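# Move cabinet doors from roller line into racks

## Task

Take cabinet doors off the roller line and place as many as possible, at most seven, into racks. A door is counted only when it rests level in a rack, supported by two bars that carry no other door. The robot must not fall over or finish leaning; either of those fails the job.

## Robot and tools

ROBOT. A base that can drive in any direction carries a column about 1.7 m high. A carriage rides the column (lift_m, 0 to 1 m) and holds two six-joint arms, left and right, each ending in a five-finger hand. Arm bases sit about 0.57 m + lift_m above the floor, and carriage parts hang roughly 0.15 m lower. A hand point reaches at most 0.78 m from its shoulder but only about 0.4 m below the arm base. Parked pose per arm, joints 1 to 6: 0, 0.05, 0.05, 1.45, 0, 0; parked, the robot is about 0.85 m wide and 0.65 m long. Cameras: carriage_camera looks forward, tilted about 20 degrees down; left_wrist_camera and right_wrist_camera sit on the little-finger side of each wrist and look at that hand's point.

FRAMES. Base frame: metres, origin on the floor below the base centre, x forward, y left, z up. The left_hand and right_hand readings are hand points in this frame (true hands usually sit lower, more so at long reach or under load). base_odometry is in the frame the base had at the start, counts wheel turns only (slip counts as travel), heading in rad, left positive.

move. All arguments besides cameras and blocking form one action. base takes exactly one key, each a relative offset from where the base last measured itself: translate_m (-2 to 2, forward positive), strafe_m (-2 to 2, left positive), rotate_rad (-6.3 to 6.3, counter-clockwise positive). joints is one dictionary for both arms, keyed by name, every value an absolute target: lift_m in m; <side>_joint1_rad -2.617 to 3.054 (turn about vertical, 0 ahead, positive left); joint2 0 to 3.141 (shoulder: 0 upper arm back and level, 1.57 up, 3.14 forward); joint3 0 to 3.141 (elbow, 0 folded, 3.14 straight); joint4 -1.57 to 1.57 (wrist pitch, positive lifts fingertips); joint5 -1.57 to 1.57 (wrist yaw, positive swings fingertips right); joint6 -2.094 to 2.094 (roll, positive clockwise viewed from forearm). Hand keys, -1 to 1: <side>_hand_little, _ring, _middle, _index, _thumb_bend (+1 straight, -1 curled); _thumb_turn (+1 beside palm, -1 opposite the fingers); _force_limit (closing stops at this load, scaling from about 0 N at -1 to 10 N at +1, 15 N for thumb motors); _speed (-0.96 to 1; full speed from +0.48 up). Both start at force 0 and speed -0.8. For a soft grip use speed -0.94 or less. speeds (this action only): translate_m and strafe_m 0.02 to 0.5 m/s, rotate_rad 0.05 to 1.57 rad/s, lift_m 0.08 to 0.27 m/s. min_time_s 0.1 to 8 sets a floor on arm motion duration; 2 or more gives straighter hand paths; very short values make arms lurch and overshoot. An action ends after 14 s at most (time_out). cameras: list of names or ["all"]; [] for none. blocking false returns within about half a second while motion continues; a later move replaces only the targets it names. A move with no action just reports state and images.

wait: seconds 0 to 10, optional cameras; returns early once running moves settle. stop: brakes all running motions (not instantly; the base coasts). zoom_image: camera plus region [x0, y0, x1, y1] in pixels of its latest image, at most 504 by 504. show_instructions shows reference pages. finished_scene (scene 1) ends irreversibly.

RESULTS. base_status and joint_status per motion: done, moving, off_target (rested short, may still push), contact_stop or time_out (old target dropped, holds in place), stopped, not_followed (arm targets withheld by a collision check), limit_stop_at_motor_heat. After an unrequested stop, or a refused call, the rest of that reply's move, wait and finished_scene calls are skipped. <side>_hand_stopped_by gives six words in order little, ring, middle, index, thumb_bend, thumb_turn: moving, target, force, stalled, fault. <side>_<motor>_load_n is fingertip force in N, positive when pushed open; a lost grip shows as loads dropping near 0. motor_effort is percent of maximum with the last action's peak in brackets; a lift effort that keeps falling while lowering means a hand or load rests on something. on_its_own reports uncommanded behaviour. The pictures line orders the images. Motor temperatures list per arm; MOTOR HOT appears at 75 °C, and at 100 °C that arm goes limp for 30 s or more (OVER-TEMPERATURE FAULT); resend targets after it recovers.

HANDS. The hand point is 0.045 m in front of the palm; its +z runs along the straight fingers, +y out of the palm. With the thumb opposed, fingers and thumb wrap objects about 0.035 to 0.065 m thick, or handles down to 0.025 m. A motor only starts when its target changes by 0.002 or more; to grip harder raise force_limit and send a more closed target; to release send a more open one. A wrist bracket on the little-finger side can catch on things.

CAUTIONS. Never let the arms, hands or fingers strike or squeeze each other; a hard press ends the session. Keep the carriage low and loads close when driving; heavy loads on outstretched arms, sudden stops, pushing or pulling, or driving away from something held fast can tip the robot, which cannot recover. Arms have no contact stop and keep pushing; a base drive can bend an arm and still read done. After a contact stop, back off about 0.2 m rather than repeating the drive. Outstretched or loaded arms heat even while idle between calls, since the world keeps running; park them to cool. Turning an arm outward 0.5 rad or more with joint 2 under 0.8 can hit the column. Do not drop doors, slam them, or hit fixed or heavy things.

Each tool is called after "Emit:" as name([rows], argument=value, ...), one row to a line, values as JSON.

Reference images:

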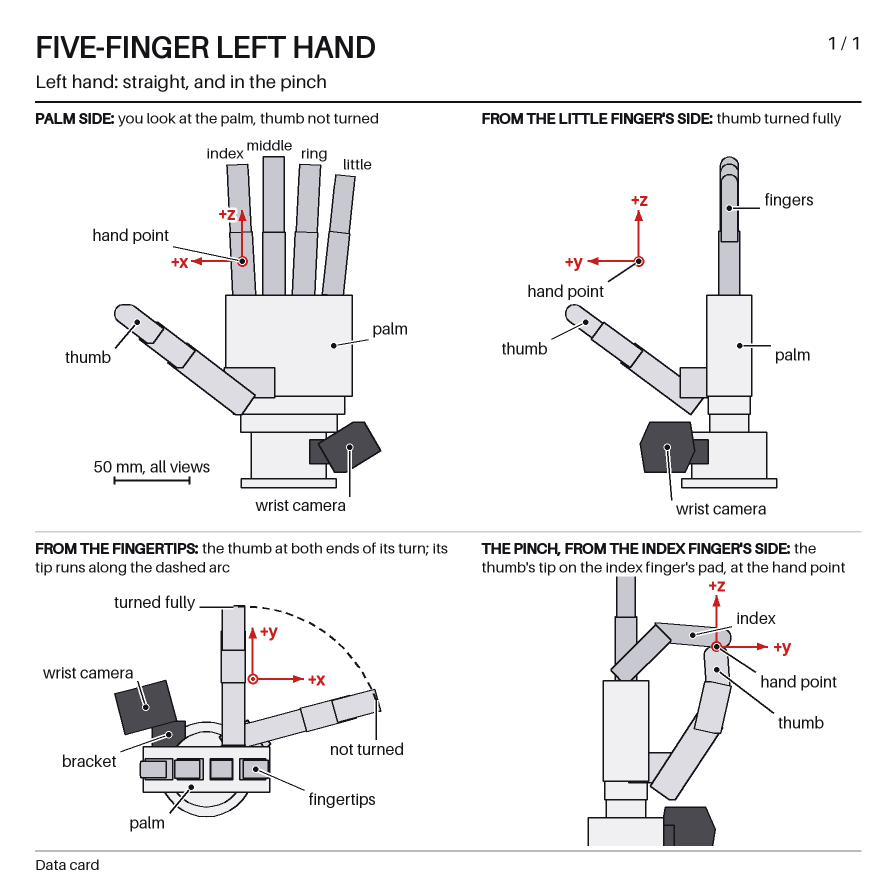

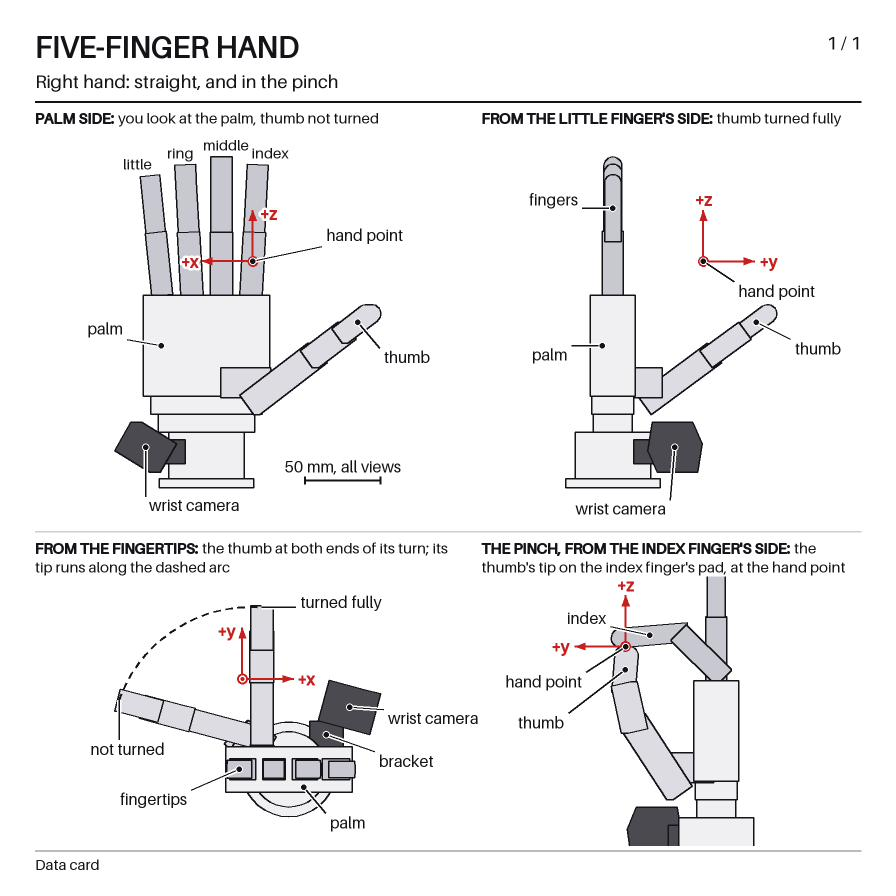

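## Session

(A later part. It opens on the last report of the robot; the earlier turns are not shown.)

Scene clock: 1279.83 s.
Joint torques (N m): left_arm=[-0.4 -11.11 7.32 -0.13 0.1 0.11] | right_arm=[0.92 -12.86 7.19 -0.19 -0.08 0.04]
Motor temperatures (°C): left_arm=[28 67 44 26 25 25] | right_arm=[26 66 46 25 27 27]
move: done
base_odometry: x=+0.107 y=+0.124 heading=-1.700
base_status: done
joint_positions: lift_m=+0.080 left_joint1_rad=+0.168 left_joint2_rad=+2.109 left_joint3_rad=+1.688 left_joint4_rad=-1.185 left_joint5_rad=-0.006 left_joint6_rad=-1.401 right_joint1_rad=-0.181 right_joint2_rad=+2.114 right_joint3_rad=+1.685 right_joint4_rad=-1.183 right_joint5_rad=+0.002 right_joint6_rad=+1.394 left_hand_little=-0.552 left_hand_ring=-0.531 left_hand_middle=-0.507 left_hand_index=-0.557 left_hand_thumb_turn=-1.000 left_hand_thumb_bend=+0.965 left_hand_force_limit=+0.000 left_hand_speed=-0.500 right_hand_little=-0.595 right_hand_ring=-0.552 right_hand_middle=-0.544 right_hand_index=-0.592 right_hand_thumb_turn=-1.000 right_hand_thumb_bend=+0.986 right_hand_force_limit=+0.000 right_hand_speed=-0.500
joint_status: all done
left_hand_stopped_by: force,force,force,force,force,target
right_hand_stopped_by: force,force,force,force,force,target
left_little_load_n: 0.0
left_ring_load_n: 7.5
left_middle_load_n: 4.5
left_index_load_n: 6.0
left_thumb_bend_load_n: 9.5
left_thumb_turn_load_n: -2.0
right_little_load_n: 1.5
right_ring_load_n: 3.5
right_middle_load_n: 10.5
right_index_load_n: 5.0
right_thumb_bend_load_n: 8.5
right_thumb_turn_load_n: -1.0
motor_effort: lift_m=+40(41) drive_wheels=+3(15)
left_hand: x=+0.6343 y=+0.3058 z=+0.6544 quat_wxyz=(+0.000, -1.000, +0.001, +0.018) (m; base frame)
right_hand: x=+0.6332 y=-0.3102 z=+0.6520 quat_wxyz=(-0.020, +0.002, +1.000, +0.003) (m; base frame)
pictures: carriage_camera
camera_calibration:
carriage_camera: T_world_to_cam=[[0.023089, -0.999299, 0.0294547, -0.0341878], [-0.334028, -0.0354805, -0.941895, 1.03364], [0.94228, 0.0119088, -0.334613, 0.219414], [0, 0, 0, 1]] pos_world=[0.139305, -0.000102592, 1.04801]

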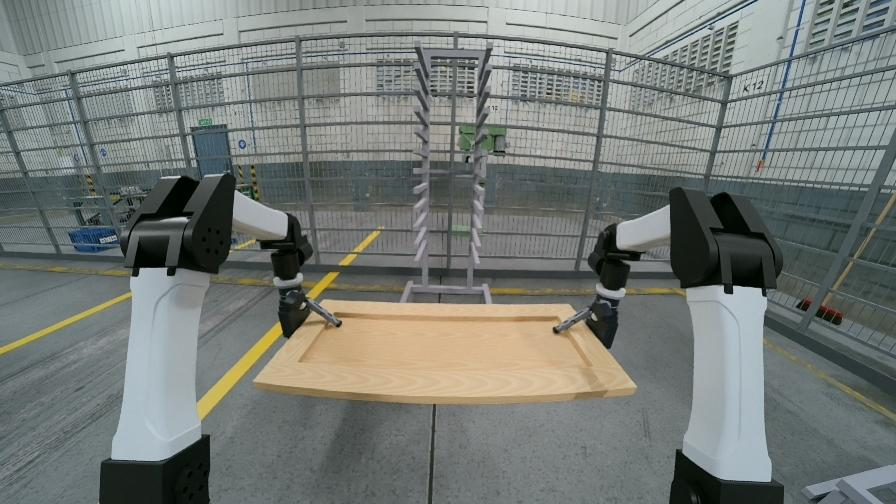

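Emit:
move(base={"strafe_m": 0.02}, speeds={"strafe_m": 0.1}, cameras=[])

Emit:
move(base={"translate_m": 0.6}, speeds={"translate_m": 0.25}, cameras=["carriage_camera"])

Emit:
zoom_image(camera="carriage_camera", region=[300, 140, 600, 350])

Emit:
zoom_image(camera="carriage_camera", region=[240, 280, 440, 410])

Emit:
zoom_image(camera="carriage_camera", region=[440, 280, 640, 410])

Scene clock: 1298.53 s.
Joint torques (N m): left_arm=[-0.42 -11.21 7.38 -0.14 0.14 0.1] | right_arm=[0.61 -12.88 7.19 -0.2 -0.07 0.05]
Motor temperatures (°C): left_arm=[28 68 44 26 25 25] | right_arm=[26 70 46 25 27 27]
move: done
base_odometry: x=+0.127 y=+0.122 heading=-1.701
base_status: done
joint_positions: lift_m=+0.080 left_joint1_rad=+0.169 left_joint2_rad=+2.109 left_joint3_rad=+1.688 left_joint4_rad=-1.185 left_joint5_rad=-0.007 left_joint6_rad=-1.401 right_joint1_rad=-0.179 right_joint2_rad=+2.114 right_joint3_rad=+1.685 right_joint4_rad=-1.183 right_joint5_rad=+0.003 right_joint6_rad=+1.394 left_hand_little=-0.552 left_hand_ring=-0.531 left_hand_middle=-0.507 left_hand_index=-0.557 left_hand_thumb_turn=-1.000 left_hand_thumb_bend=+0.965 left_hand_force_limit=+0.000 left_hand_speed=-0.500 right_hand_little=-0.595 right_hand_ring=-0.552 right_hand_middle=-0.544 right_hand_index=-0.592 right_hand_thumb_turn=-1.000 right_hand_thumb_bend=+0.986 right_hand_force_limit=+0.000 right_hand_speed=-0.500
joint_status: not commanded
left_hand_stopped_by: force,force,force,force,force,target
right_hand_stopped_by: force,force,force,force,force,target
left_little_load_n: 0.0
left_ring_load_n: 7.0
left_middle_load_n: 4.5
left_index_load_n: 6.5
left_thumb_bend_load_n: 10.0
left_thumb_turn_load_n: -2.0
right_little_load_n: 1.5
right_ring_load_n: 4.0
right_middle_load_n: 10.5
right_index_load_n: 5.5
right_thumb_bend_load_n: 9.0
right_thumb_turn_load_n: -1.5
motor_effort: lift_m=+40(41) drive_wheels=-4(13)
left_hand: x=+0.6342 y=+0.3062 z=+0.6543 quat_wxyz=(+0.000, -1.000, +0.001, +0.018) (m; base frame)
right_hand: x=+0.6331 y=-0.3094 z=+0.6519 quat_wxyz=(-0.020, +0.001, +1.000, +0.002) (m; base frame)
pictures: none
No camera images: "cameras" was empty.

Scene clock: 1302.23 s.
Joint torques (N m): left_arm=[-0.44 -11.14 7.2 -0.11 0.11 0.07] | right_arm=[0.68 -12.89 7.17 -0.19 -0.08 0.05]
Motor temperatures (°C): left_arm=[28 68 44 26 25 25] | right_arm=[26 70 46 25 27 27]
move: done
base_odometry: x=+0.049 y=-0.473 heading=-1.701
base_status: done
joint_positions: lift_m=+0.080 left_joint1_rad=+0.169 left_joint2_rad=+2.109 left_joint3_rad=+1.688 left_joint4_rad=-1.186 left_joint5_rad=-0.007 left_joint6_rad=-1.400 right_joint1_rad=-0.179 right_joint2_rad=+2.114 right_joint3_rad=+1.685 right_joint4_rad=-1.184 right_joint5_rad=+0.003 right_joint6_rad=+1.394 left_hand_little=-0.552 left_hand_ring=-0.531 left_hand_middle=-0.507 left_hand_index=-0.557 left_hand_thumb_turn=-1.000 left_hand_thumb_bend=+0.965 left_hand_force_limit=+0.000 left_hand_speed=-0.500 right_hand_little=-0.595 right_hand_ring=-0.552 right_hand_middle=-0.544 right_hand_index=-0.592 right_hand_thumb_turn=-1.000 right_hand_thumb_bend=+0.986 right_hand_force_limit=+0.000 right_hand_speed=-0.500
joint_status: not commanded
left_hand_stopped_by: force,force,force,force,force,target
right_hand_stopped_by: force,force,force,force,force,target
left_little_load_n: 0.0
left_ring_load_n: 7.0
left_middle_load_n: 4.5
left_index_load_n: 6.5
left_thumb_bend_load_n: 9.5
left_thumb_turn_load_n: -2.0
right_little_load_n: 1.5
right_ring_load_n: 3.5
right_middle_load_n: 10.5
right_index_load_n: 5.0
right_thumb_bend_load_n: 9.0
right_thumb_turn_load_n: -1.5
motor_effort: lift_m=+40(41) drive_wheels=-2(16)
left_hand: x=+0.6339 y=+0.3061 z=+0.6543 quat_wxyz=(+0.000, -1.000, +0.001, +0.018) (m; base frame)
right_hand: x=+0.6328 y=-0.3094 z=+0.6519 quat_wxyz=(-0.021, +0.001, +1.000, +0.002) (m; base frame)
pictures: carriage_camera
camera_calibration:
carriage_camera: T_world_to_cam=[[0.023089, -0.999299, 0.0294547, -0.0341878], [-0.334028, -0.0354805, -0.941895, 1.03364], [0.94228, 0.0119088, -0.334613, 0.219414], [0, 0, 0, 1]] pos_world=[0.139305, -0.000102592, 1.04801]

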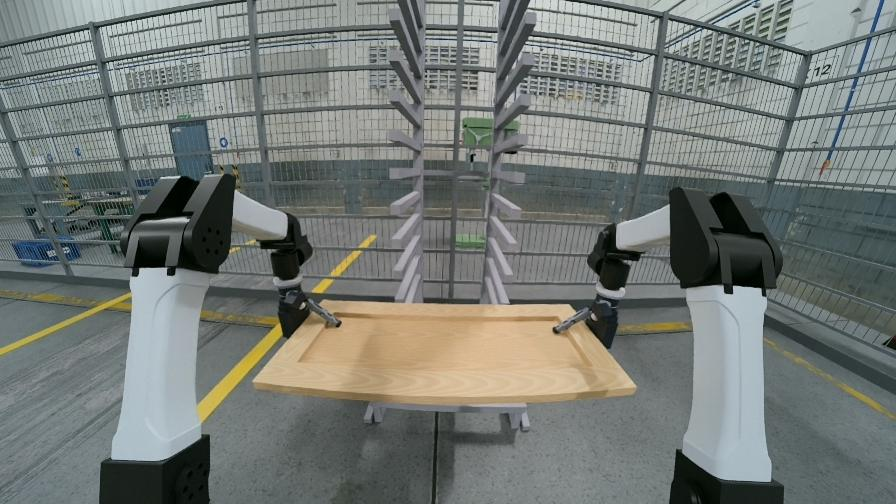

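Scaled by 1.680 from the camera's 896x504 image, which has a finer 1280x720 frame.

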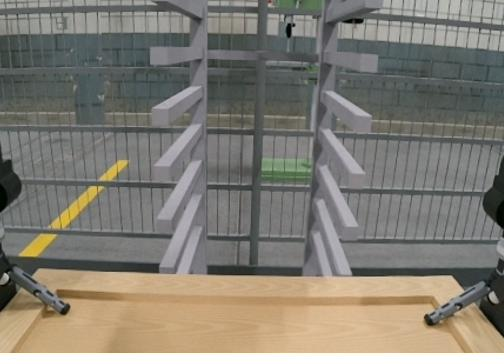

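Scaled by 2.520 from the camera's 896x504 image, which has a finer 1280x720 frame.

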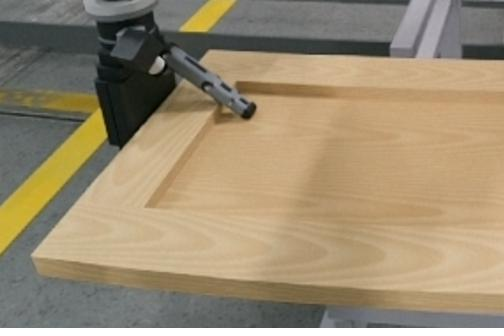

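Scaled by 2.520 from the camera's 896x504 image, which has a finer 1280x720 frame.

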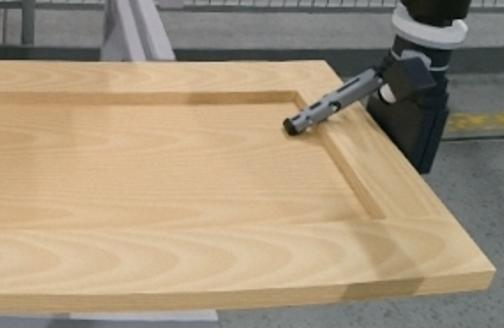

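Emit:
move(base={"rotate_rad": -0.02}, joints={"lift_m": 0.07}, speeds={"lift_m": 0.1, "rotate_rad": 0.3}, cameras=[])

Emit:
move(base={"translate_m": 0.15}, speeds={"translate_m": 0.1}, cameras=["carriage_camera"])

Emit:
zoom_image(camera="carriage_camera", region=[300, 200, 600, 410])

Scene clock: 1342.10 s.
Joint torques (N m): left_arm=[-0.31 -11.55 7.28 -0.11 0.14 0.09] | right_arm=[0.94 -13.3 7.17 -0.18 -0.1 0.06]
Motor temperatures (°C): left_arm=[28 69 44 26 25 25] | right_arm=[26 73 46 25 27 27]
move: done
base_odometry: x=+0.049 y=-0.473 heading=-1.720
base_status: done
joint_positions: lift_m=+0.070 left_joint1_rad=+0.167 left_joint2_rad=+2.114 left_joint3_rad=+1.687 left_joint4_rad=-1.188 left_joint5_rad=-0.007 left_joint6_rad=-1.400 right_joint1_rad=-0.181 right_joint2_rad=+2.118 right_joint3_rad=+1.685 right_joint4_rad=-1.186 right_joint5_rad=+0.004 right_joint6_rad=+1.394 left_hand_little=-0.552 left_hand_ring=-0.531 left_hand_middle=-0.507 left_hand_index=-0.557 left_hand_thumb_turn=-1.000 left_hand_thumb_bend=+0.965 left_hand_force_limit=+0.000 left_hand_speed=-0.500 right_hand_little=-0.595 right_hand_ring=-0.552 right_hand_middle=-0.544 right_hand_index=-0.592 right_hand_thumb_turn=-1.000 right_hand_thumb_bend=+0.986 right_hand_force_limit=+0.000 right_hand_speed=-0.500
joint_status: all done
left_hand_stopped_by: force,force,force,force,force,target
right_hand_stopped_by: force,force,force,force,force,target
left_little_load_n: 0.0
left_ring_load_n: 7.5
left_middle_load_n: 4.5
left_index_load_n: 6.5
left_thumb_bend_load_n: 9.5
left_thumb_turn_load_n: -2.0
right_little_load_n: 1.0
right_ring_load_n: 3.5
right_middle_load_n: 10.5
right_index_load_n: 4.5
right_thumb_bend_load_n: 8.5
right_thumb_turn_load_n: -1.0
motor_effort: lift_m=+41(44) drive_wheels=-7(13)
left_hand: x=+0.6328 y=+0.3054 z=+0.6420 quat_wxyz=(+0.000, -1.000, +0.002, +0.022) (m; base frame)
right_hand: x=+0.6318 y=-0.3102 z=+0.6401 quat_wxyz=(-0.024, +0.002, +1.000, +0.002) (m; base frame)
pictures: none
No camera images: "cameras" was empty.

Scene clock: 1344.37 s.
Joint torques (N m): left_arm=[-0.28 -11.49 7.41 -0.14 0.12 0.06] | right_arm=[0.92 -13.34 7.17 -0.21 -0.09 0.04]
Motor temperatures (°C): left_arm=[28 69 44 26 25 25] | right_arm=[26 74 46 25 27 27]
move: done
base_odometry: x=+0.027 y=-0.622 heading=-1.721
base_status: done
joint_positions: lift_m=+0.070 left_joint1_rad=+0.167 left_joint2_rad=+2.114 left_joint3_rad=+1.687 left_joint4_rad=-1.188 left_joint5_rad=-0.007 left_joint6_rad=-1.400 right_joint1_rad=-0.181 right_joint2_rad=+2.118 right_joint3_rad=+1.685 right_joint4_rad=-1.186 right_joint5_rad=+0.004 right_joint6_rad=+1.394 left_hand_little=-0.552 left_hand_ring=-0.531 left_hand_middle=-0.507 left_hand_index=-0.557 left_hand_thumb_turn=-1.000 left_hand_thumb_bend=+0.965 left_hand_force_limit=+0.000 left_hand_speed=-0.500 right_hand_little=-0.595 right_hand_ring=-0.552 right_hand_middle=-0.544 right_hand_index=-0.592 right_hand_thumb_turn=-1.000 right_hand_thumb_bend=+0.986 right_hand_force_limit=+0.000 right_hand_speed=-0.500
joint_status: not commanded
left_hand_stopped_by: force,force,force,force,force,target
right_hand_stopped_by: force,force,force,force,force,target
left_little_load_n: 0.0
left_ring_load_n: 7.5
left_middle_load_n: 4.5
left_index_load_n: 6.5
left_thumb_bend_load_n: 9.5
left_thumb_turn_load_n: -1.5
right_little_load_n: 1.0
right_ring_load_n: 3.5
right_middle_load_n: 10.5
right_index_load_n: 5.0
right_thumb_bend_load_n: 8.5
right_thumb_turn_load_n: -1.0
motor_effort: lift_m=+41(41) drive_wheels=-7(13)
left_hand: x=+0.6327 y=+0.3054 z=+0.6420 quat_wxyz=(+0.000, -1.000, +0.002, +0.022) (m; base frame)
right_hand: x=+0.6319 y=-0.3103 z=+0.6401 quat_wxyz=(-0.024, +0.002, +1.000, +0.002) (m; base frame)
pictures: carriage_camera
camera_calibration:
carriage_camera: T_world_to_cam=[[0.023089, -0.999299, 0.0294547, -0.0338932], [-0.334028, -0.0354805, -0.941895, 1.02422], [0.94228, 0.0119088, -0.334613, 0.216068], [0, 0, 0, 1]] pos_world=[0.139305, -0.000102592, 1.03801]

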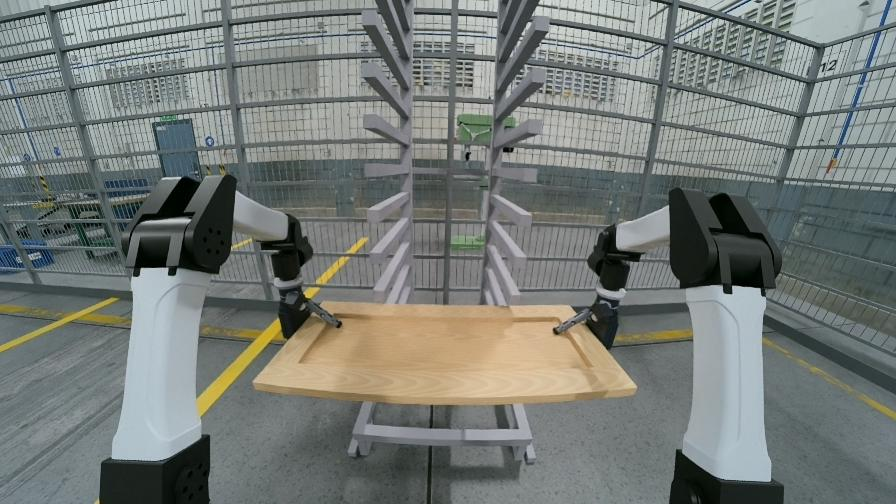

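Scaled by 1.680 from the camera's 896x504 image, which has a finer 1280x720 frame.

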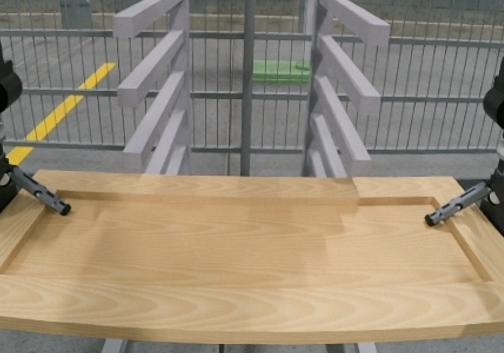

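Emit:
move(base={"translate_m": 0.285}, speeds={"translate_m": 0.12}, cameras=["carriage_camera"])

Emit:
move(joints={"lift_m": 0.043}, speeds={"lift_m": 0.08}, cameras=["carriage_camera"])

Scene clock: 1369.53 s.
Joint torques (N m): left_arm=[-0.28 -11.49 7.38 -0.11 0.14 0.09] | right_arm=[0.91 -13.31 7.16 -0.18 -0.09 0.05]
Motor temperatures (°C): left_arm=[28 68 44 25 25 25] | right_arm=[26 77 46 25 27 27]
move: done
MOTOR HOT: joint 2 (shoulder) of the right arm reports 77 °C; the controller stops that arm at 100 °C. To cool a motor, set the load down, stop pushing, or move to a pose that needs little force.
base_odometry: x=-0.016 y=-0.904 heading=-1.722
base_status: done
joint_positions: lift_m=+0.070 left_joint1_rad=+0.167 left_joint2_rad=+2.114 left_joint3_rad=+1.687 left_joint4_rad=-1.189 left_joint5_rad=-0.007 left_joint6_rad=-1.400 right_joint1_rad=-0.181 right_joint2_rad=+2.118 right_joint3_rad=+1.685 right_joint4_rad=-1.186 right_joint5_rad=+0.004 right_joint6_rad=+1.394 left_hand_little=-0.552 left_hand_ring=-0.531 left_hand_middle=-0.507 left_hand_index=-0.557 left_hand_thumb_turn=-1.000 left_hand_thumb_bend=+0.965 left_hand_force_limit=+0.000 left_hand_speed=-0.500 right_hand_little=-0.595 right_hand_ring=-0.552 right_hand_middle=-0.544 right_hand_index=-0.592 right_hand_thumb_turn=-1.000 right_hand_thumb_bend=+0.986 right_hand_force_limit=+0.000 right_hand_speed=-0.500
joint_status: not commanded
left_hand_stopped_by: force,force,force,force,force,target
right_hand_stopped_by: force,force,force,force,force,target
left_little_load_n: 0.0
left_ring_load_n: 7.5
left_middle_load_n: 4.5
left_index_load_n: 6.0
left_thumb_bend_load_n: 9.5
left_thumb_turn_load_n: -2.0
right_little_load_n: 1.0
right_ring_load_n: 3.5
right_middle_load_n: 10.5
right_index_load_n: 5.0
right_thumb_bend_load_n: 8.5
right_thumb_turn_load_n: -1.0
motor_effort: lift_m=+40(41) drive_wheels=-7(16)
left_hand: x=+0.6325 y=+0.3053 z=+0.6420 quat_wxyz=(+0.000, -1.000, +0.002, +0.023) (m; base frame)
right_hand: x=+0.6319 y=-0.3102 z=+0.6400 quat_wxyz=(-0.024, +0.002, +1.000, +0.002) (m; base frame)
pictures: carriage_camera
camera_calibration:
carriage_camera: T_world_to_cam=[[0.023089, -0.999299, 0.0294547, -0.0338932], [-0.334028, -0.0354805, -0.941895, 1.02422], [0.94228, 0.0119088, -0.334613, 0.216068], [0, 0, 0, 1]] pos_world=[0.139305, -0.000102592, 1.03801]

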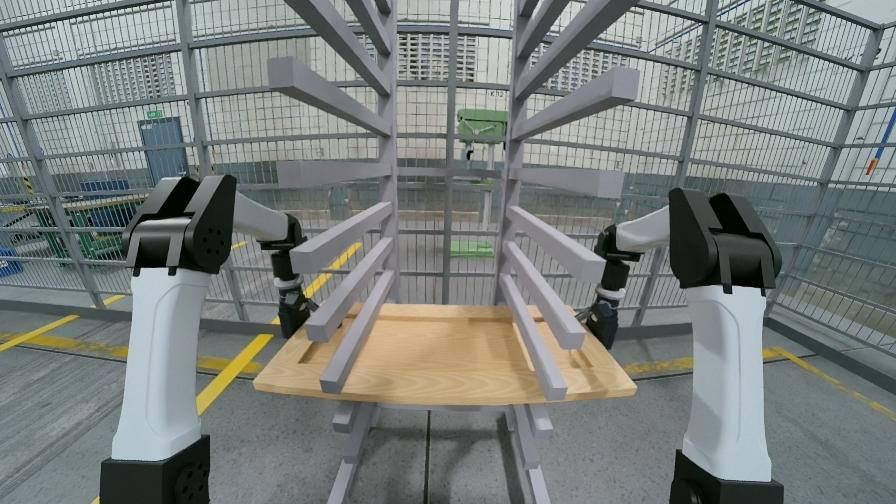

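Scene clock: 1370.23 s.
Joint torques (N m): left_arm=[-0.54 -10.55 6.3 0.05 0.02 0.06] | right_arm=[1.43 -12.88 6.91 -0.12 0.03 0.04]
Motor temperatures (°C): left_arm=[28 68 43 25 25 25] | right_arm=[26 77 46 25 27 27]
move: done
MOTOR HOT: still on. Joint 2 (shoulder) of the right arm reports 77 °C.
base_odometry: x=-0.016 y=-0.904 heading=-1.722
base_status: not commanded
joint_positions: lift_m=+0.043 left_joint1_rad=+0.171 left_joint2_rad=+2.102 left_joint3_rad=+1.699 left_joint4_rad=-1.203 left_joint5_rad=+0.003 left_joint6_rad=-1.398 right_joint1_rad=-0.187 right_joint2_rad=+2.114 right_joint3_rad=+1.688 right_joint4_rad=-1.193 right_joint5_rad=-0.008 right_joint6_rad=+1.394 left_hand_little=-0.552 left_hand_ring=-0.532 left_hand_middle=-0.507 left_hand_index=-0.558 left_hand_thumb_turn=-1.000 left_hand_thumb_bend=+0.965 left_hand_force_limit=+0.000 left_hand_speed=-0.500 right_hand_little=-0.595 right_hand_ring=-0.552 right_hand_middle=-0.544 right_hand_index=-0.592 right_hand_thumb_turn=-1.000 right_hand_thumb_bend=+0.986 right_hand_force_limit=+0.000 right_hand_speed=-0.500
joint_status: all done
left_hand_stopped_by: force,force,force,force,force,target
right_hand_stopped_by: force,force,force,force,force,target
left_little_load_n: 0.0
left_ring_load_n: 2.0
left_middle_load_n: 1.0
left_index_load_n: 2.5
left_thumb_bend_load_n: 8.0
left_thumb_turn_load_n: -2.0
right_little_load_n: 0.5
right_ring_load_n: 1.5
right_middle_load_n: 8.0
right_index_load_n: 2.5
right_thumb_bend_load_n: 9.0
right_thumb_turn_load_n: -2.0
motor_effort: lift_m=+34(37) drive_wheels=-7(7)
left_hand: x=+0.6336 y=+0.3050 z=+0.6236 quat_wxyz=(-0.004, -1.000, +0.001, +0.017) (m; base frame)
right_hand: x=+0.6317 y=-0.3102 z=+0.6167 quat_wxyz=(-0.023, +0.005, +1.000, +0.008) (m; base frame)
pictures: carriage_camera
camera_calibration:
carriage_camera: T_world_to_cam=[[0.023089, -0.999299, 0.0294547, -0.0331127], [-0.334028, -0.0354805, -0.941895, 0.999264], [0.94228, 0.0119088, -0.334613, 0.207201], [0, 0, 0, 1]] pos_world=[0.139305, -0.000102592, 1.01151]

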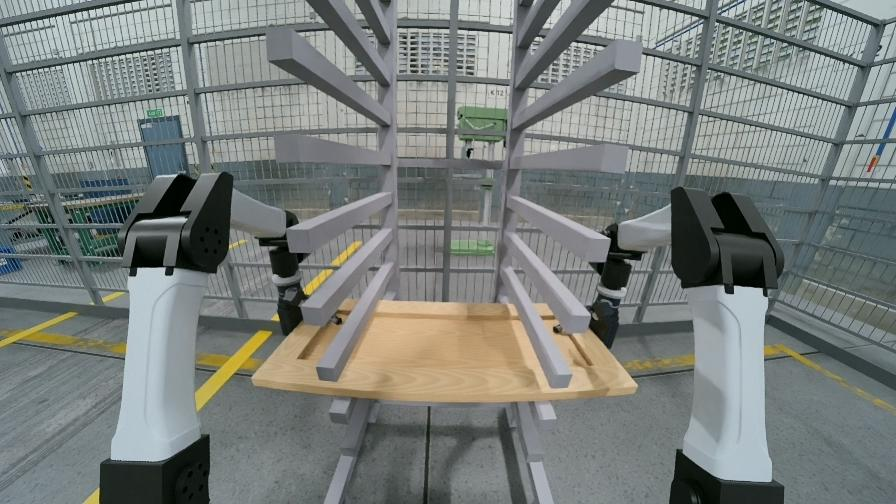

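Emit:
move(joints={"lift_m": 0.036, "left_hand_index": 1, "left_hand_middle": 1, "left_hand_ring": 1, "left_hand_little": 1, "right_hand_index": 1, "right_hand_middle": 1, "right_hand_ring": 1, "right_hand_little": 1, "left_hand_thumb_bend": 1, "right_hand_thumb_bend": 1}, speeds={"lift_m": 0.08}, cameras=[])

Emit:
move(joints={"lift_m": 0.056}, speeds={"lift_m": 0.08}, cameras=["carriage_camera"])

Emit:
move(joints={"left_joint1_rad": 0.5, "left_joint5_rad": 0, "left_joint6_rad": -1.07, "right_joint1_rad": -0.5, "right_joint5_rad": 0, "right_joint6_rad": 1.07}, min_time_s=1.0, cameras=[])

Emit:
move(base={"translate_m": -0.55}, joints={"left_joint2_rad": 1.2, "left_joint3_rad": 0.8, "left_joint4_rad": -1.17, "right_joint2_rad": 1.2, "right_joint3_rad": 0.8, "right_joint4_rad": -1.17}, cameras=["carriage_camera"])

Emit:
zoom_image(camera="carriage_camera", region=[300, 120, 600, 400])

Scene clock: 1384.80 s.
Joint torques (N m): left_arm=[-0.66 -9.58 5.76 0.15 -0.05 0.06] | right_arm=[1.47 -11.52 6.45 -0.02 0.11 0.05]
Motor temperatures (°C): left_arm=[28 68 43 25 25 25] | right_arm=[26 76 44 25 27 27]
move: done
MOTOR HOT: still on. Joint 2 (shoulder) of the right arm reports 76 °C.
base_odometry: x=-0.016 y=-0.903 heading=-1.722
base_status: not commanded
joint_positions: lift_m=+0.036 left_joint1_rad=+0.172 left_joint2_rad=+2.092 left_joint3_rad=+1.705 left_joint4_rad=-1.212 left_joint5_rad=+0.010 left_joint6_rad=-1.398 right_joint1_rad=-0.187 right_joint2_rad=+2.100 right_joint3_rad=+1.694 right_joint4_rad=-1.203 right_joint5_rad=-0.014 right_joint6_rad=+1.394 left_hand_little=+1.000 left_hand_ring=+1.000 left_hand_middle=+1.000 left_hand_index=+1.000 left_hand_thumb_turn=-1.000 left_hand_thumb_bend=+1.000 left_hand_force_limit=+0.000 left_hand_speed=-0.500 right_hand_little=+1.000 right_hand_ring=+1.000 right_hand_middle=+1.000 right_hand_index=+1.000 right_hand_thumb_turn=-1.000 right_hand_thumb_bend=+1.000 right_hand_force_limit=+0.000 right_hand_speed=-0.500
joint_status: all done
left_hand_stopped_by: target,target,target,target,target,target
right_hand_stopped_by: target,target,target,target,target,target
left_little_load_n: 0.0
left_ring_load_n: 0.0
left_middle_load_n: 0.0
left_index_load_n: 0.0
left_thumb_bend_load_n: 0.5
left_thumb_turn_load_n: -1.5
right_little_load_n: 0.0
right_ring_load_n: 0.0
right_middle_load_n: 0.0
right_index_load_n: 0.0
right_thumb_bend_load_n: 0.5
right_thumb_turn_load_n: 0.0
motor_effort: lift_m=+33(35) drive_wheels=+4(7)
left_hand: x=+0.6343 y=+0.3040 z=+0.6226 quat_wxyz=(-0.007, -1.000, +0.000, +0.013) (m; base frame)
right_hand: x=+0.6322 y=-0.3091 z=+0.6170 quat_wxyz=(-0.018, +0.005, +1.000, +0.010) (m; base frame)
pictures: none
No camera images: "cameras" was empty.

Scene clock: 1385.43 s.
Joint torques (N m): left_arm=[-0.55 -9.7 5.71 0.16 -0.06 0.05] | right_arm=[0.79 -11.48 6.42 0.05 0.06 0.04]
Motor temperatures (°C): left_arm=[28 68 43 25 25 25] | right_arm=[26 75 44 25 27 27]
move: done
MOTOR HOT: still on. Joint 2 (shoulder) of the right arm reports 75 °C.
base_odometry: x=-0.016 y=-0.903 heading=-1.722
base_status: not commanded
joint_positions: lift_m=+0.056 left_joint1_rad=+0.171 left_joint2_rad=+2.092 left_joint3_rad=+1.705 left_joint4_rad=-1.212 left_joint5_rad=+0.008 left_joint6_rad=-1.398 right_joint1_rad=-0.180 right_joint2_rad=+2.100 right_joint3_rad=+1.694 right_joint4_rad=-1.210 right_joint5_rad=-0.008 right_joint6_rad=+1.394 left_hand_little=+1.000 left_hand_ring=+1.000 left_hand_middle=+1.000 left_hand_index=+1.000 left_hand_thumb_turn=-1.000 left_hand_thumb_bend=+1.000 left_hand_force_limit=+0.000 left_hand_speed=-0.500 right_hand_little=+1.000 right_hand_ring=+1.000 right_hand_middle=+1.000 right_hand_index=+1.000 right_hand_thumb_turn=-1.000 right_hand_thumb_bend=+1.000 right_hand_force_limit=+0.000 right_hand_speed=-0.500
joint_status: all done
left_hand_stopped_by: target,target,target,target,target,target
right_hand_stopped_by: target,target,target,target,target,target
left_little_load_n: 0.0
left_ring_load_n: 0.0
left_middle_load_n: 0.0
left_index_load_n: 0.0
left_thumb_bend_load_n: 0.0
left_thumb_turn_load_n: 0.0
right_little_load_n: 0.0
right_ring_load_n: 0.0
right_middle_load_n: 0.0
right_index_load_n: 0.0
right_thumb_bend_load_n: 0.0
right_thumb_turn_load_n: 0.0
motor_effort: lift_m=+35(42) drive_wheels=+4(7)
left_hand: x=+0.6339 y=+0.3040 z=+0.6421 quat_wxyz=(-0.006, -1.000, +0.001, +0.013) (m; base frame)
right_hand: x=+0.6301 y=-0.3071 z=+0.6363 quat_wxyz=(-0.022, +0.002, +1.000, +0.008) (m; base frame)
pictures: carriage_camera
camera_calibration:
carriage_camera: T_world_to_cam=[[0.023089, -0.999299, 0.0294547, -0.0334926], [-0.334028, -0.0354805, -0.941895, 1.01141], [0.94228, 0.0119088, -0.334613, 0.211517], [0, 0, 0, 1]] pos_world=[0.139305, -0.000102592, 1.02441]

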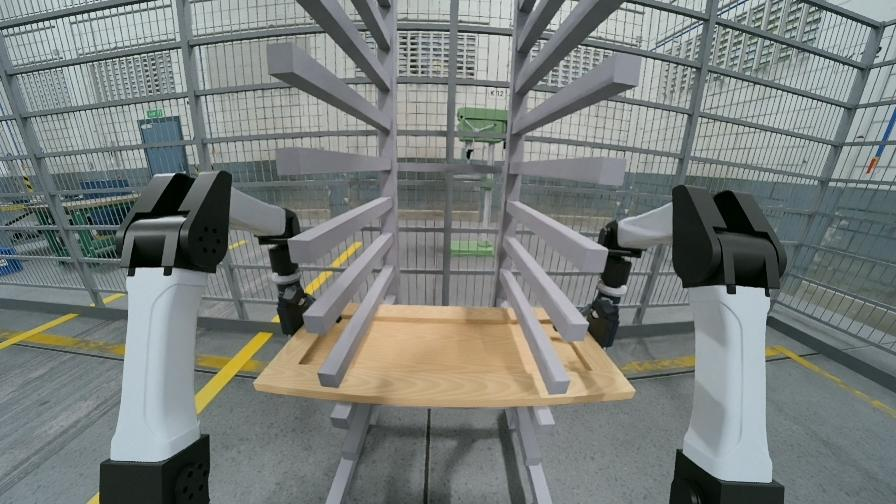

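Scene clock: 1386.83 s.
Joint torques (N m): left_arm=[0.61 -9.69 5.78 0.13 -0.03 0.16] | right_arm=[-0.43 -11.48 6.42 0.04 0.04 -0.11]
Motor temperatures (°C): left_arm=[28 68 43 25 25 25] | right_arm=[26 75 44 25 27 27]
move: done
MOTOR HOT: still on. Joint 2 (shoulder) of the right arm reports 75 °C.
base_odometry: x=-0.016 y=-0.903 heading=-1.722
base_status: not commanded
joint_positions: lift_m=+0.056 left_joint1_rad=+0.495 left_joint2_rad=+2.092 left_joint3_rad=+1.705 left_joint4_rad=-1.212 left_joint5_rad=+0.007 left_joint6_rad=-1.078 right_joint1_rad=-0.496 right_joint2_rad=+2.100 right_joint3_rad=+1.694 right_joint4_rad=-1.211 right_joint5_rad=-0.006 right_joint6_rad=+1.081 left_hand_little=+1.000 left_hand_ring=+1.000 left_hand_middle=+1.000 left_hand_index=+1.000 left_hand_thumb_turn=-1.000 left_hand_thumb_bend=+1.000 left_hand_force_limit=+0.000 left_hand_speed=-0.500 right_hand_little=+1.000 right_hand_ring=+1.000 right_hand_middle=+1.000 right_hand_index=+1.000 right_hand_thumb_turn=-1.000 right_hand_thumb_bend=+1.000 right_hand_force_limit=+0.000 right_hand_speed=-0.500
joint_status: all done
left_hand_stopped_by: target,target,target,target,target,target
right_hand_stopped_by: target,target,target,target,target,target
left_little_load_n: 0.0
left_ring_load_n: 0.0
left_middle_load_n: 0.0
left_index_load_n: 0.0
left_thumb_bend_load_n: 0.0
left_thumb_turn_load_n: 0.0
right_little_load_n: 0.0
right_ring_load_n: 0.5
right_middle_load_n: 0.0
right_index_load_n: 0.0
right_thumb_bend_load_n: 0.0
right_thumb_turn_load_n: 0.0
motor_effort: lift_m=+35(36) drive_wheels=-6(7)
left_hand: x=+0.5931 y=+0.4246 z=+0.6427 quat_wxyz=(-0.010, -1.000, -0.001, +0.011) (m; base frame)
right_hand: x=+0.5898 y=-0.4232 z=+0.6372 quat_wxyz=(-0.019, +0.003, +1.000, +0.013) (m; base frame)
pictures: none
No camera images: "cameras" was empty.

Scene clock: 1390.10 s.
Joint torques (N m): left_arm=[0.54 -3.51 5.12 0.4 -0.07 0.16] | right_arm=[-0.42 -3.62 4.94 0.29 0.03 -0.1]
Motor temperatures (°C): left_arm=[28 67 43 26 25 25] | right_arm=[26 73 43 25 27 27]
move: done
MOTOR HOT: still on. Joint 2 (shoulder) of the right arm reports 73 °C.
base_odometry: x=+0.067 y=-0.360 heading=-1.722
base_status: done
joint_positions: lift_m=+0.056 left_joint1_rad=+0.496 left_joint2_rad=+1.211 left_joint3_rad=+0.812 left_joint4_rad=-1.184 left_joint5_rad=+0.007 left_joint6_rad=-1.076 right_joint1_rad=-0.496 right_joint2_rad=+1.212 right_joint3_rad=+0.811 right_joint4_rad=-1.178 right_joint5_rad=-0.005 right_joint6_rad=+1.079 left_hand_little=+1.000 left_hand_ring=+1.000 left_hand_middle=+1.000 left_hand_index=+1.000 left_hand_thumb_turn=-1.000 left_hand_thumb_bend=+1.000 left_hand_force_limit=+0.000 left_hand_speed=-0.500 right_hand_little=+1.000 right_hand_ring=+1.000 right_hand_middle=+1.000 right_hand_index=+1.000 right_hand_thumb_turn=-1.000 right_hand_thumb_bend=+1.000 right_hand_force_limit=+0.000 right_hand_speed=-0.500
joint_status: all done
left_hand_stopped_by: target,target,target,target,target,target
right_hand_stopped_by: target,target,target,target,target,target
left_little_load_n: 0.0
left_ring_load_n: 0.0
left_middle_load_n: 0.0
left_index_load_n: 0.0
left_thumb_bend_load_n: -0.5
left_thumb_turn_load_n: 0.0
right_little_load_n: 0.0
right_ring_load_n: 0.0
right_middle_load_n: 0.0
right_index_load_n: 0.0
right_thumb_bend_load_n: 0.0
right_thumb_turn_load_n: 0.0
motor_effort: lift_m=+36(36) drive_wheels=-6(19)
left_hand: x=+0.3987 y=+0.3199 z=+0.6578 quat_wxyz=(-0.006, -1.000, -0.001, +0.004) (m; base frame)
right_hand: x=+0.4000 y=-0.3207 z=+0.6573 quat_wxyz=(-0.002, +0.002, +1.000, +0.004) (m; base frame)
pictures: carriage_camera
camera_calibration:
carriage_camera: T_world_to_cam=[[0.023089, -0.999299, 0.0294547, -0.0334897], [-0.334028, -0.0354805, -0.941895, 1.01132], [0.94228, 0.0119088, -0.334613, 0.211484], [0, 0, 0, 1]] pos_world=[0.139305, -0.000102592, 1.02431]

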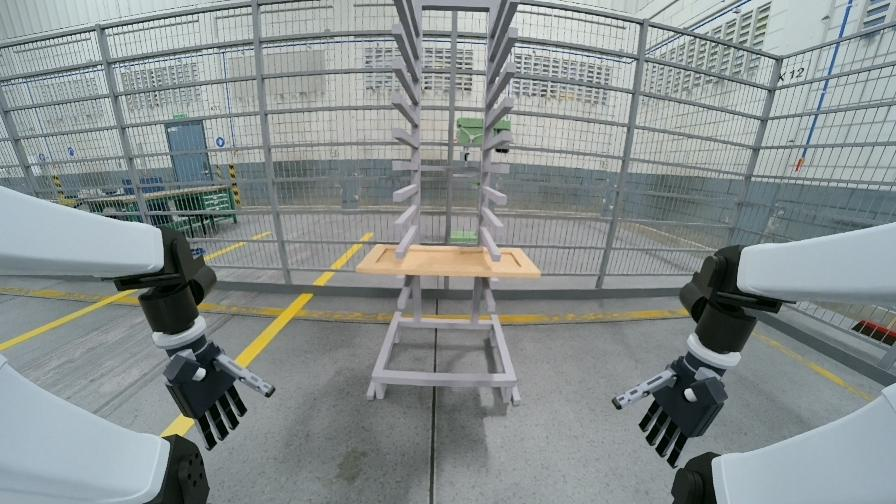

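Scaled by 1.680 from the camera's 896x504 image, which has a finer 1280x720 frame.

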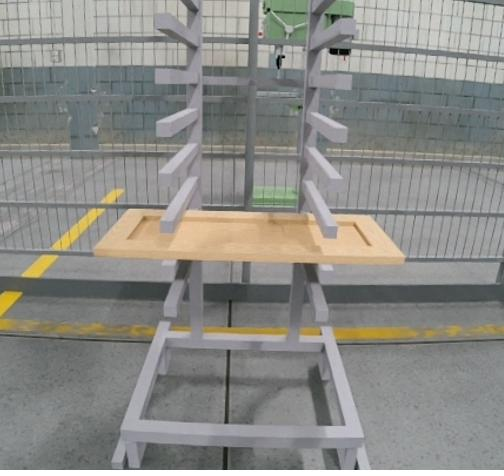

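Emit:
move(base={"translate_m": -0.482}, cameras=[])

Emit:
move(base={"rotate_rad": 1.592}, joints={"lift_m": 0.155}, cameras=[])

Emit:
move(base={"translate_m": 1.0}, cameras=["carriage_camera"])

Emit:
zoom_image(camera="carriage_camera", region=[300, 180, 600, 380])

Scene clock: 1411.80 s.
Joint torques (N m): left_arm=[0.51 -3.4 5.16 0.39 -0.06 0.14] | right_arm=[-0.4 -3.63 4.92 0.26 0.03 -0.09]
Motor temperatures (°C): left_arm=[28 62 41 26 25 25] | right_arm=[26 63 43 25 27 27]
move: done
MOTOR HOT: cleared for the motors of the right arm.
base_odometry: x=+0.140 y=+0.117 heading=-1.723
base_status: done
joint_positions: lift_m=+0.056 left_joint1_rad=+0.496 left_joint2_rad=+1.211 left_joint3_rad=+0.812 left_joint4_rad=-1.182 left_joint5_rad=+0.007 left_joint6_rad=-1.076 right_joint1_rad=-0.496 right_joint2_rad=+1.212 right_joint3_rad=+0.811 right_joint4_rad=-1.176 right_joint5_rad=-0.005 right_joint6_rad=+1.079 left_hand_little=+1.000 left_hand_ring=+1.000 left_hand_middle=+1.000 left_hand_index=+1.000 left_hand_thumb_turn=-1.000 left_hand_thumb_bend=+1.000 left_hand_force_limit=+0.000 left_hand_speed=-0.500 right_hand_little=+1.000 right_hand_ring=+1.000 right_hand_middle=+1.000 right_hand_index=+1.000 right_hand_thumb_turn=-1.000 right_hand_thumb_bend=+1.000 right_hand_force_limit=+0.000 right_hand_speed=-0.500
joint_status: not commanded
left_hand_stopped_by: target,target,target,target,target,target
right_hand_stopped_by: target,target,target,target,target,target
left_little_load_n: 0.0
left_ring_load_n: 0.0
left_middle_load_n: 0.0
left_index_load_n: 0.0
left_thumb_bend_load_n: 0.0
left_thumb_turn_load_n: 0.0
right_little_load_n: 0.0
right_ring_load_n: 0.0
right_middle_load_n: 0.0
right_index_load_n: 0.0
right_thumb_bend_load_n: 0.0
right_thumb_turn_load_n: 0.0
motor_effort: lift_m=+35(37) drive_wheels=-6(20)
left_hand: x=+0.3992 y=+0.3201 z=+0.6578 quat_wxyz=(-0.006, -1.000, -0.001, +0.003) (m; base frame)
right_hand: x=+0.4004 y=-0.3210 z=+0.6573 quat_wxyz=(-0.002, +0.002, +1.000, +0.004) (m; base frame)
pictures: none
No camera images: "cameras" was empty.

Scene clock: 1414.93 s.
Joint torques (N m): left_arm=[0.44 -3.38 5.64 0.32 -0.04 0.16] | right_arm=[-0.38 -3.3 5.55 0.21 0.01 -0.1]
Motor temperatures (°C): left_arm=[28 61 41 26 25 25] | right_arm=[26 62 43 25 27 27]
move: done
base_odometry: x=+0.140 y=+0.117 heading=-0.131
base_status: done
joint_positions: lift_m=+0.155 left_joint1_rad=+0.497 left_joint2_rad=+1.210 left_joint3_rad=+0.807 left_joint4_rad=-1.175 left_joint5_rad=+0.006 left_joint6_rad=-1.076 right_joint1_rad=-0.496 right_joint2_rad=+1.208 right_joint3_rad=+0.804 right_joint4_rad=-1.169 right_joint5_rad=-0.003 right_joint6_rad=+1.079 left_hand_little=+1.000 left_hand_ring=+1.000 left_hand_middle=+1.000 left_hand_index=+1.000 left_hand_thumb_turn=-1.000 left_hand_thumb_bend=+1.000 left_hand_force_limit=+0.000 left_hand_speed=-0.500 right_hand_little=+1.000 right_hand_ring=+1.000 right_hand_middle=+1.000 right_hand_index=+1.000 right_hand_thumb_turn=-1.000 right_hand_thumb_bend=+1.000 right_hand_force_limit=+0.000 right_hand_speed=-0.500
joint_status: all done
left_hand_stopped_by: target,target,target,target,target,target
right_hand_stopped_by: target,target,target,target,target,target
left_little_load_n: 0.0
left_ring_load_n: 0.0
left_middle_load_n: 0.0
left_index_load_n: 0.0
left_thumb_bend_load_n: 0.0
left_thumb_turn_load_n: 0.0
right_little_load_n: 0.0
right_ring_load_n: 0.0
right_middle_load_n: 0.0
right_index_load_n: 0.0
right_thumb_bend_load_n: 0.0
right_thumb_turn_load_n: 0.0
motor_effort: lift_m=+36(45) drive_wheels=+3(15)
left_hand: x=+0.3994 y=+0.3205 z=+0.7556 quat_wxyz=(-0.005, -1.000, -0.001, +0.002) (m; base frame)
right_hand: x=+0.4002 y=-0.3213 z=+0.7551 quat_wxyz=(+0.000, +0.002, +1.000, +0.002) (m; base frame)
pictures: none
No camera images: "cameras" was empty.

Scene clock: 1419.23 s.
Joint torques (N m): left_arm=[0.36 -3.47 5.71 0.3 -0.04 0.15] | right_arm=[-0.36 -3.25 5.52 0.22 0.01 -0.1]
Motor temperatures (°C): left_arm=[28 60 41 26 25 25] | right_arm=[26 61 42 25 27 27]
move: done
base_odometry: x=+1.131 y=-0.013 heading=-0.130
base_status: done
joint_positions: lift_m=+0.155 left_joint1_rad=+0.497 left_joint2_rad=+1.210 left_joint3_rad=+0.807 left_joint4_rad=-1.175 left_joint5_rad=+0.006 left_joint6_rad=-1.076 right_joint1_rad=-0.496 right_joint2_rad=+1.208 right_joint3_rad=+0.804 right_joint4_rad=-1.170 right_joint5_rad=-0.003 right_joint6_rad=+1.079 left_hand_little=+1.000 left_hand_ring=+1.000 left_hand_middle=+1.000 left_hand_index=+1.000 left_hand_thumb_turn=-1.000 left_hand_thumb_bend=+1.000 left_hand_force_limit=+0.000 left_hand_speed=-0.500 right_hand_little=+1.000 right_hand_ring=+1.000 right_hand_middle=+1.000 right_hand_index=+1.000 right_hand_thumb_turn=-1.000 right_hand_thumb_bend=+1.000 right_hand_force_limit=+0.000 right_hand_speed=-0.500
joint_status: not commanded
left_hand_stopped_by: target,target,target,target,target,target
right_hand_stopped_by: target,target,target,target,target,target
left_little_load_n: 0.5
left_ring_load_n: 0.0
left_middle_load_n: 0.0
left_index_load_n: 0.0
left_thumb_bend_load_n: 0.0
left_thumb_turn_load_n: 0.0
right_little_load_n: 0.0
right_ring_load_n: 0.0
right_middle_load_n: 0.0
right_index_load_n: 0.0
right_thumb_bend_load_n: 0.0
right_thumb_turn_load_n: 0.0
motor_effort: lift_m=+36(37) drive_wheels=-7(23)
left_hand: x=+0.3994 y=+0.3205 z=+0.7556 quat_wxyz=(-0.005, -1.000, -0.001, +0.002) (m; base frame)
right_hand: x=+0.4001 y=-0.3213 z=+0.7551 quat_wxyz=(-0.001, +0.002, +1.000, +0.002) (m; base frame)
pictures: carriage_camera
camera_calibration:
carriage_camera: T_world_to_cam=[[0.023089, -0.999299, 0.0294547, -0.0364057], [-0.334028, -0.0354805, -0.941895, 1.10457], [0.94228, 0.0119088, -0.334613, 0.24461], [0, 0, 0, 1]] pos_world=[0.139305, -0.000102592, 1.12331]

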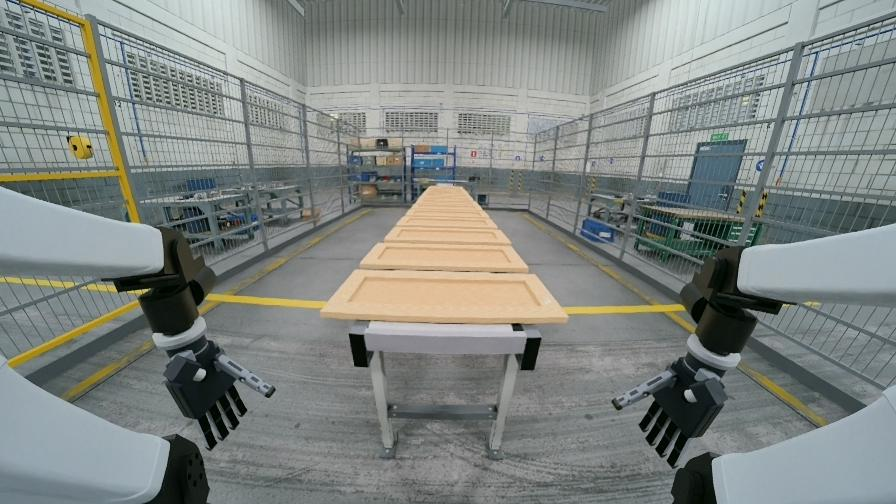

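Scaled by 1.680 from the camera's 896x504 image, which has a finer 1280x720 frame.

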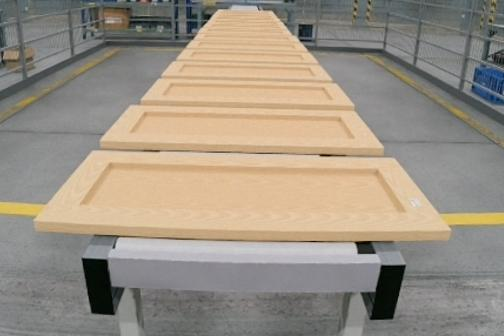

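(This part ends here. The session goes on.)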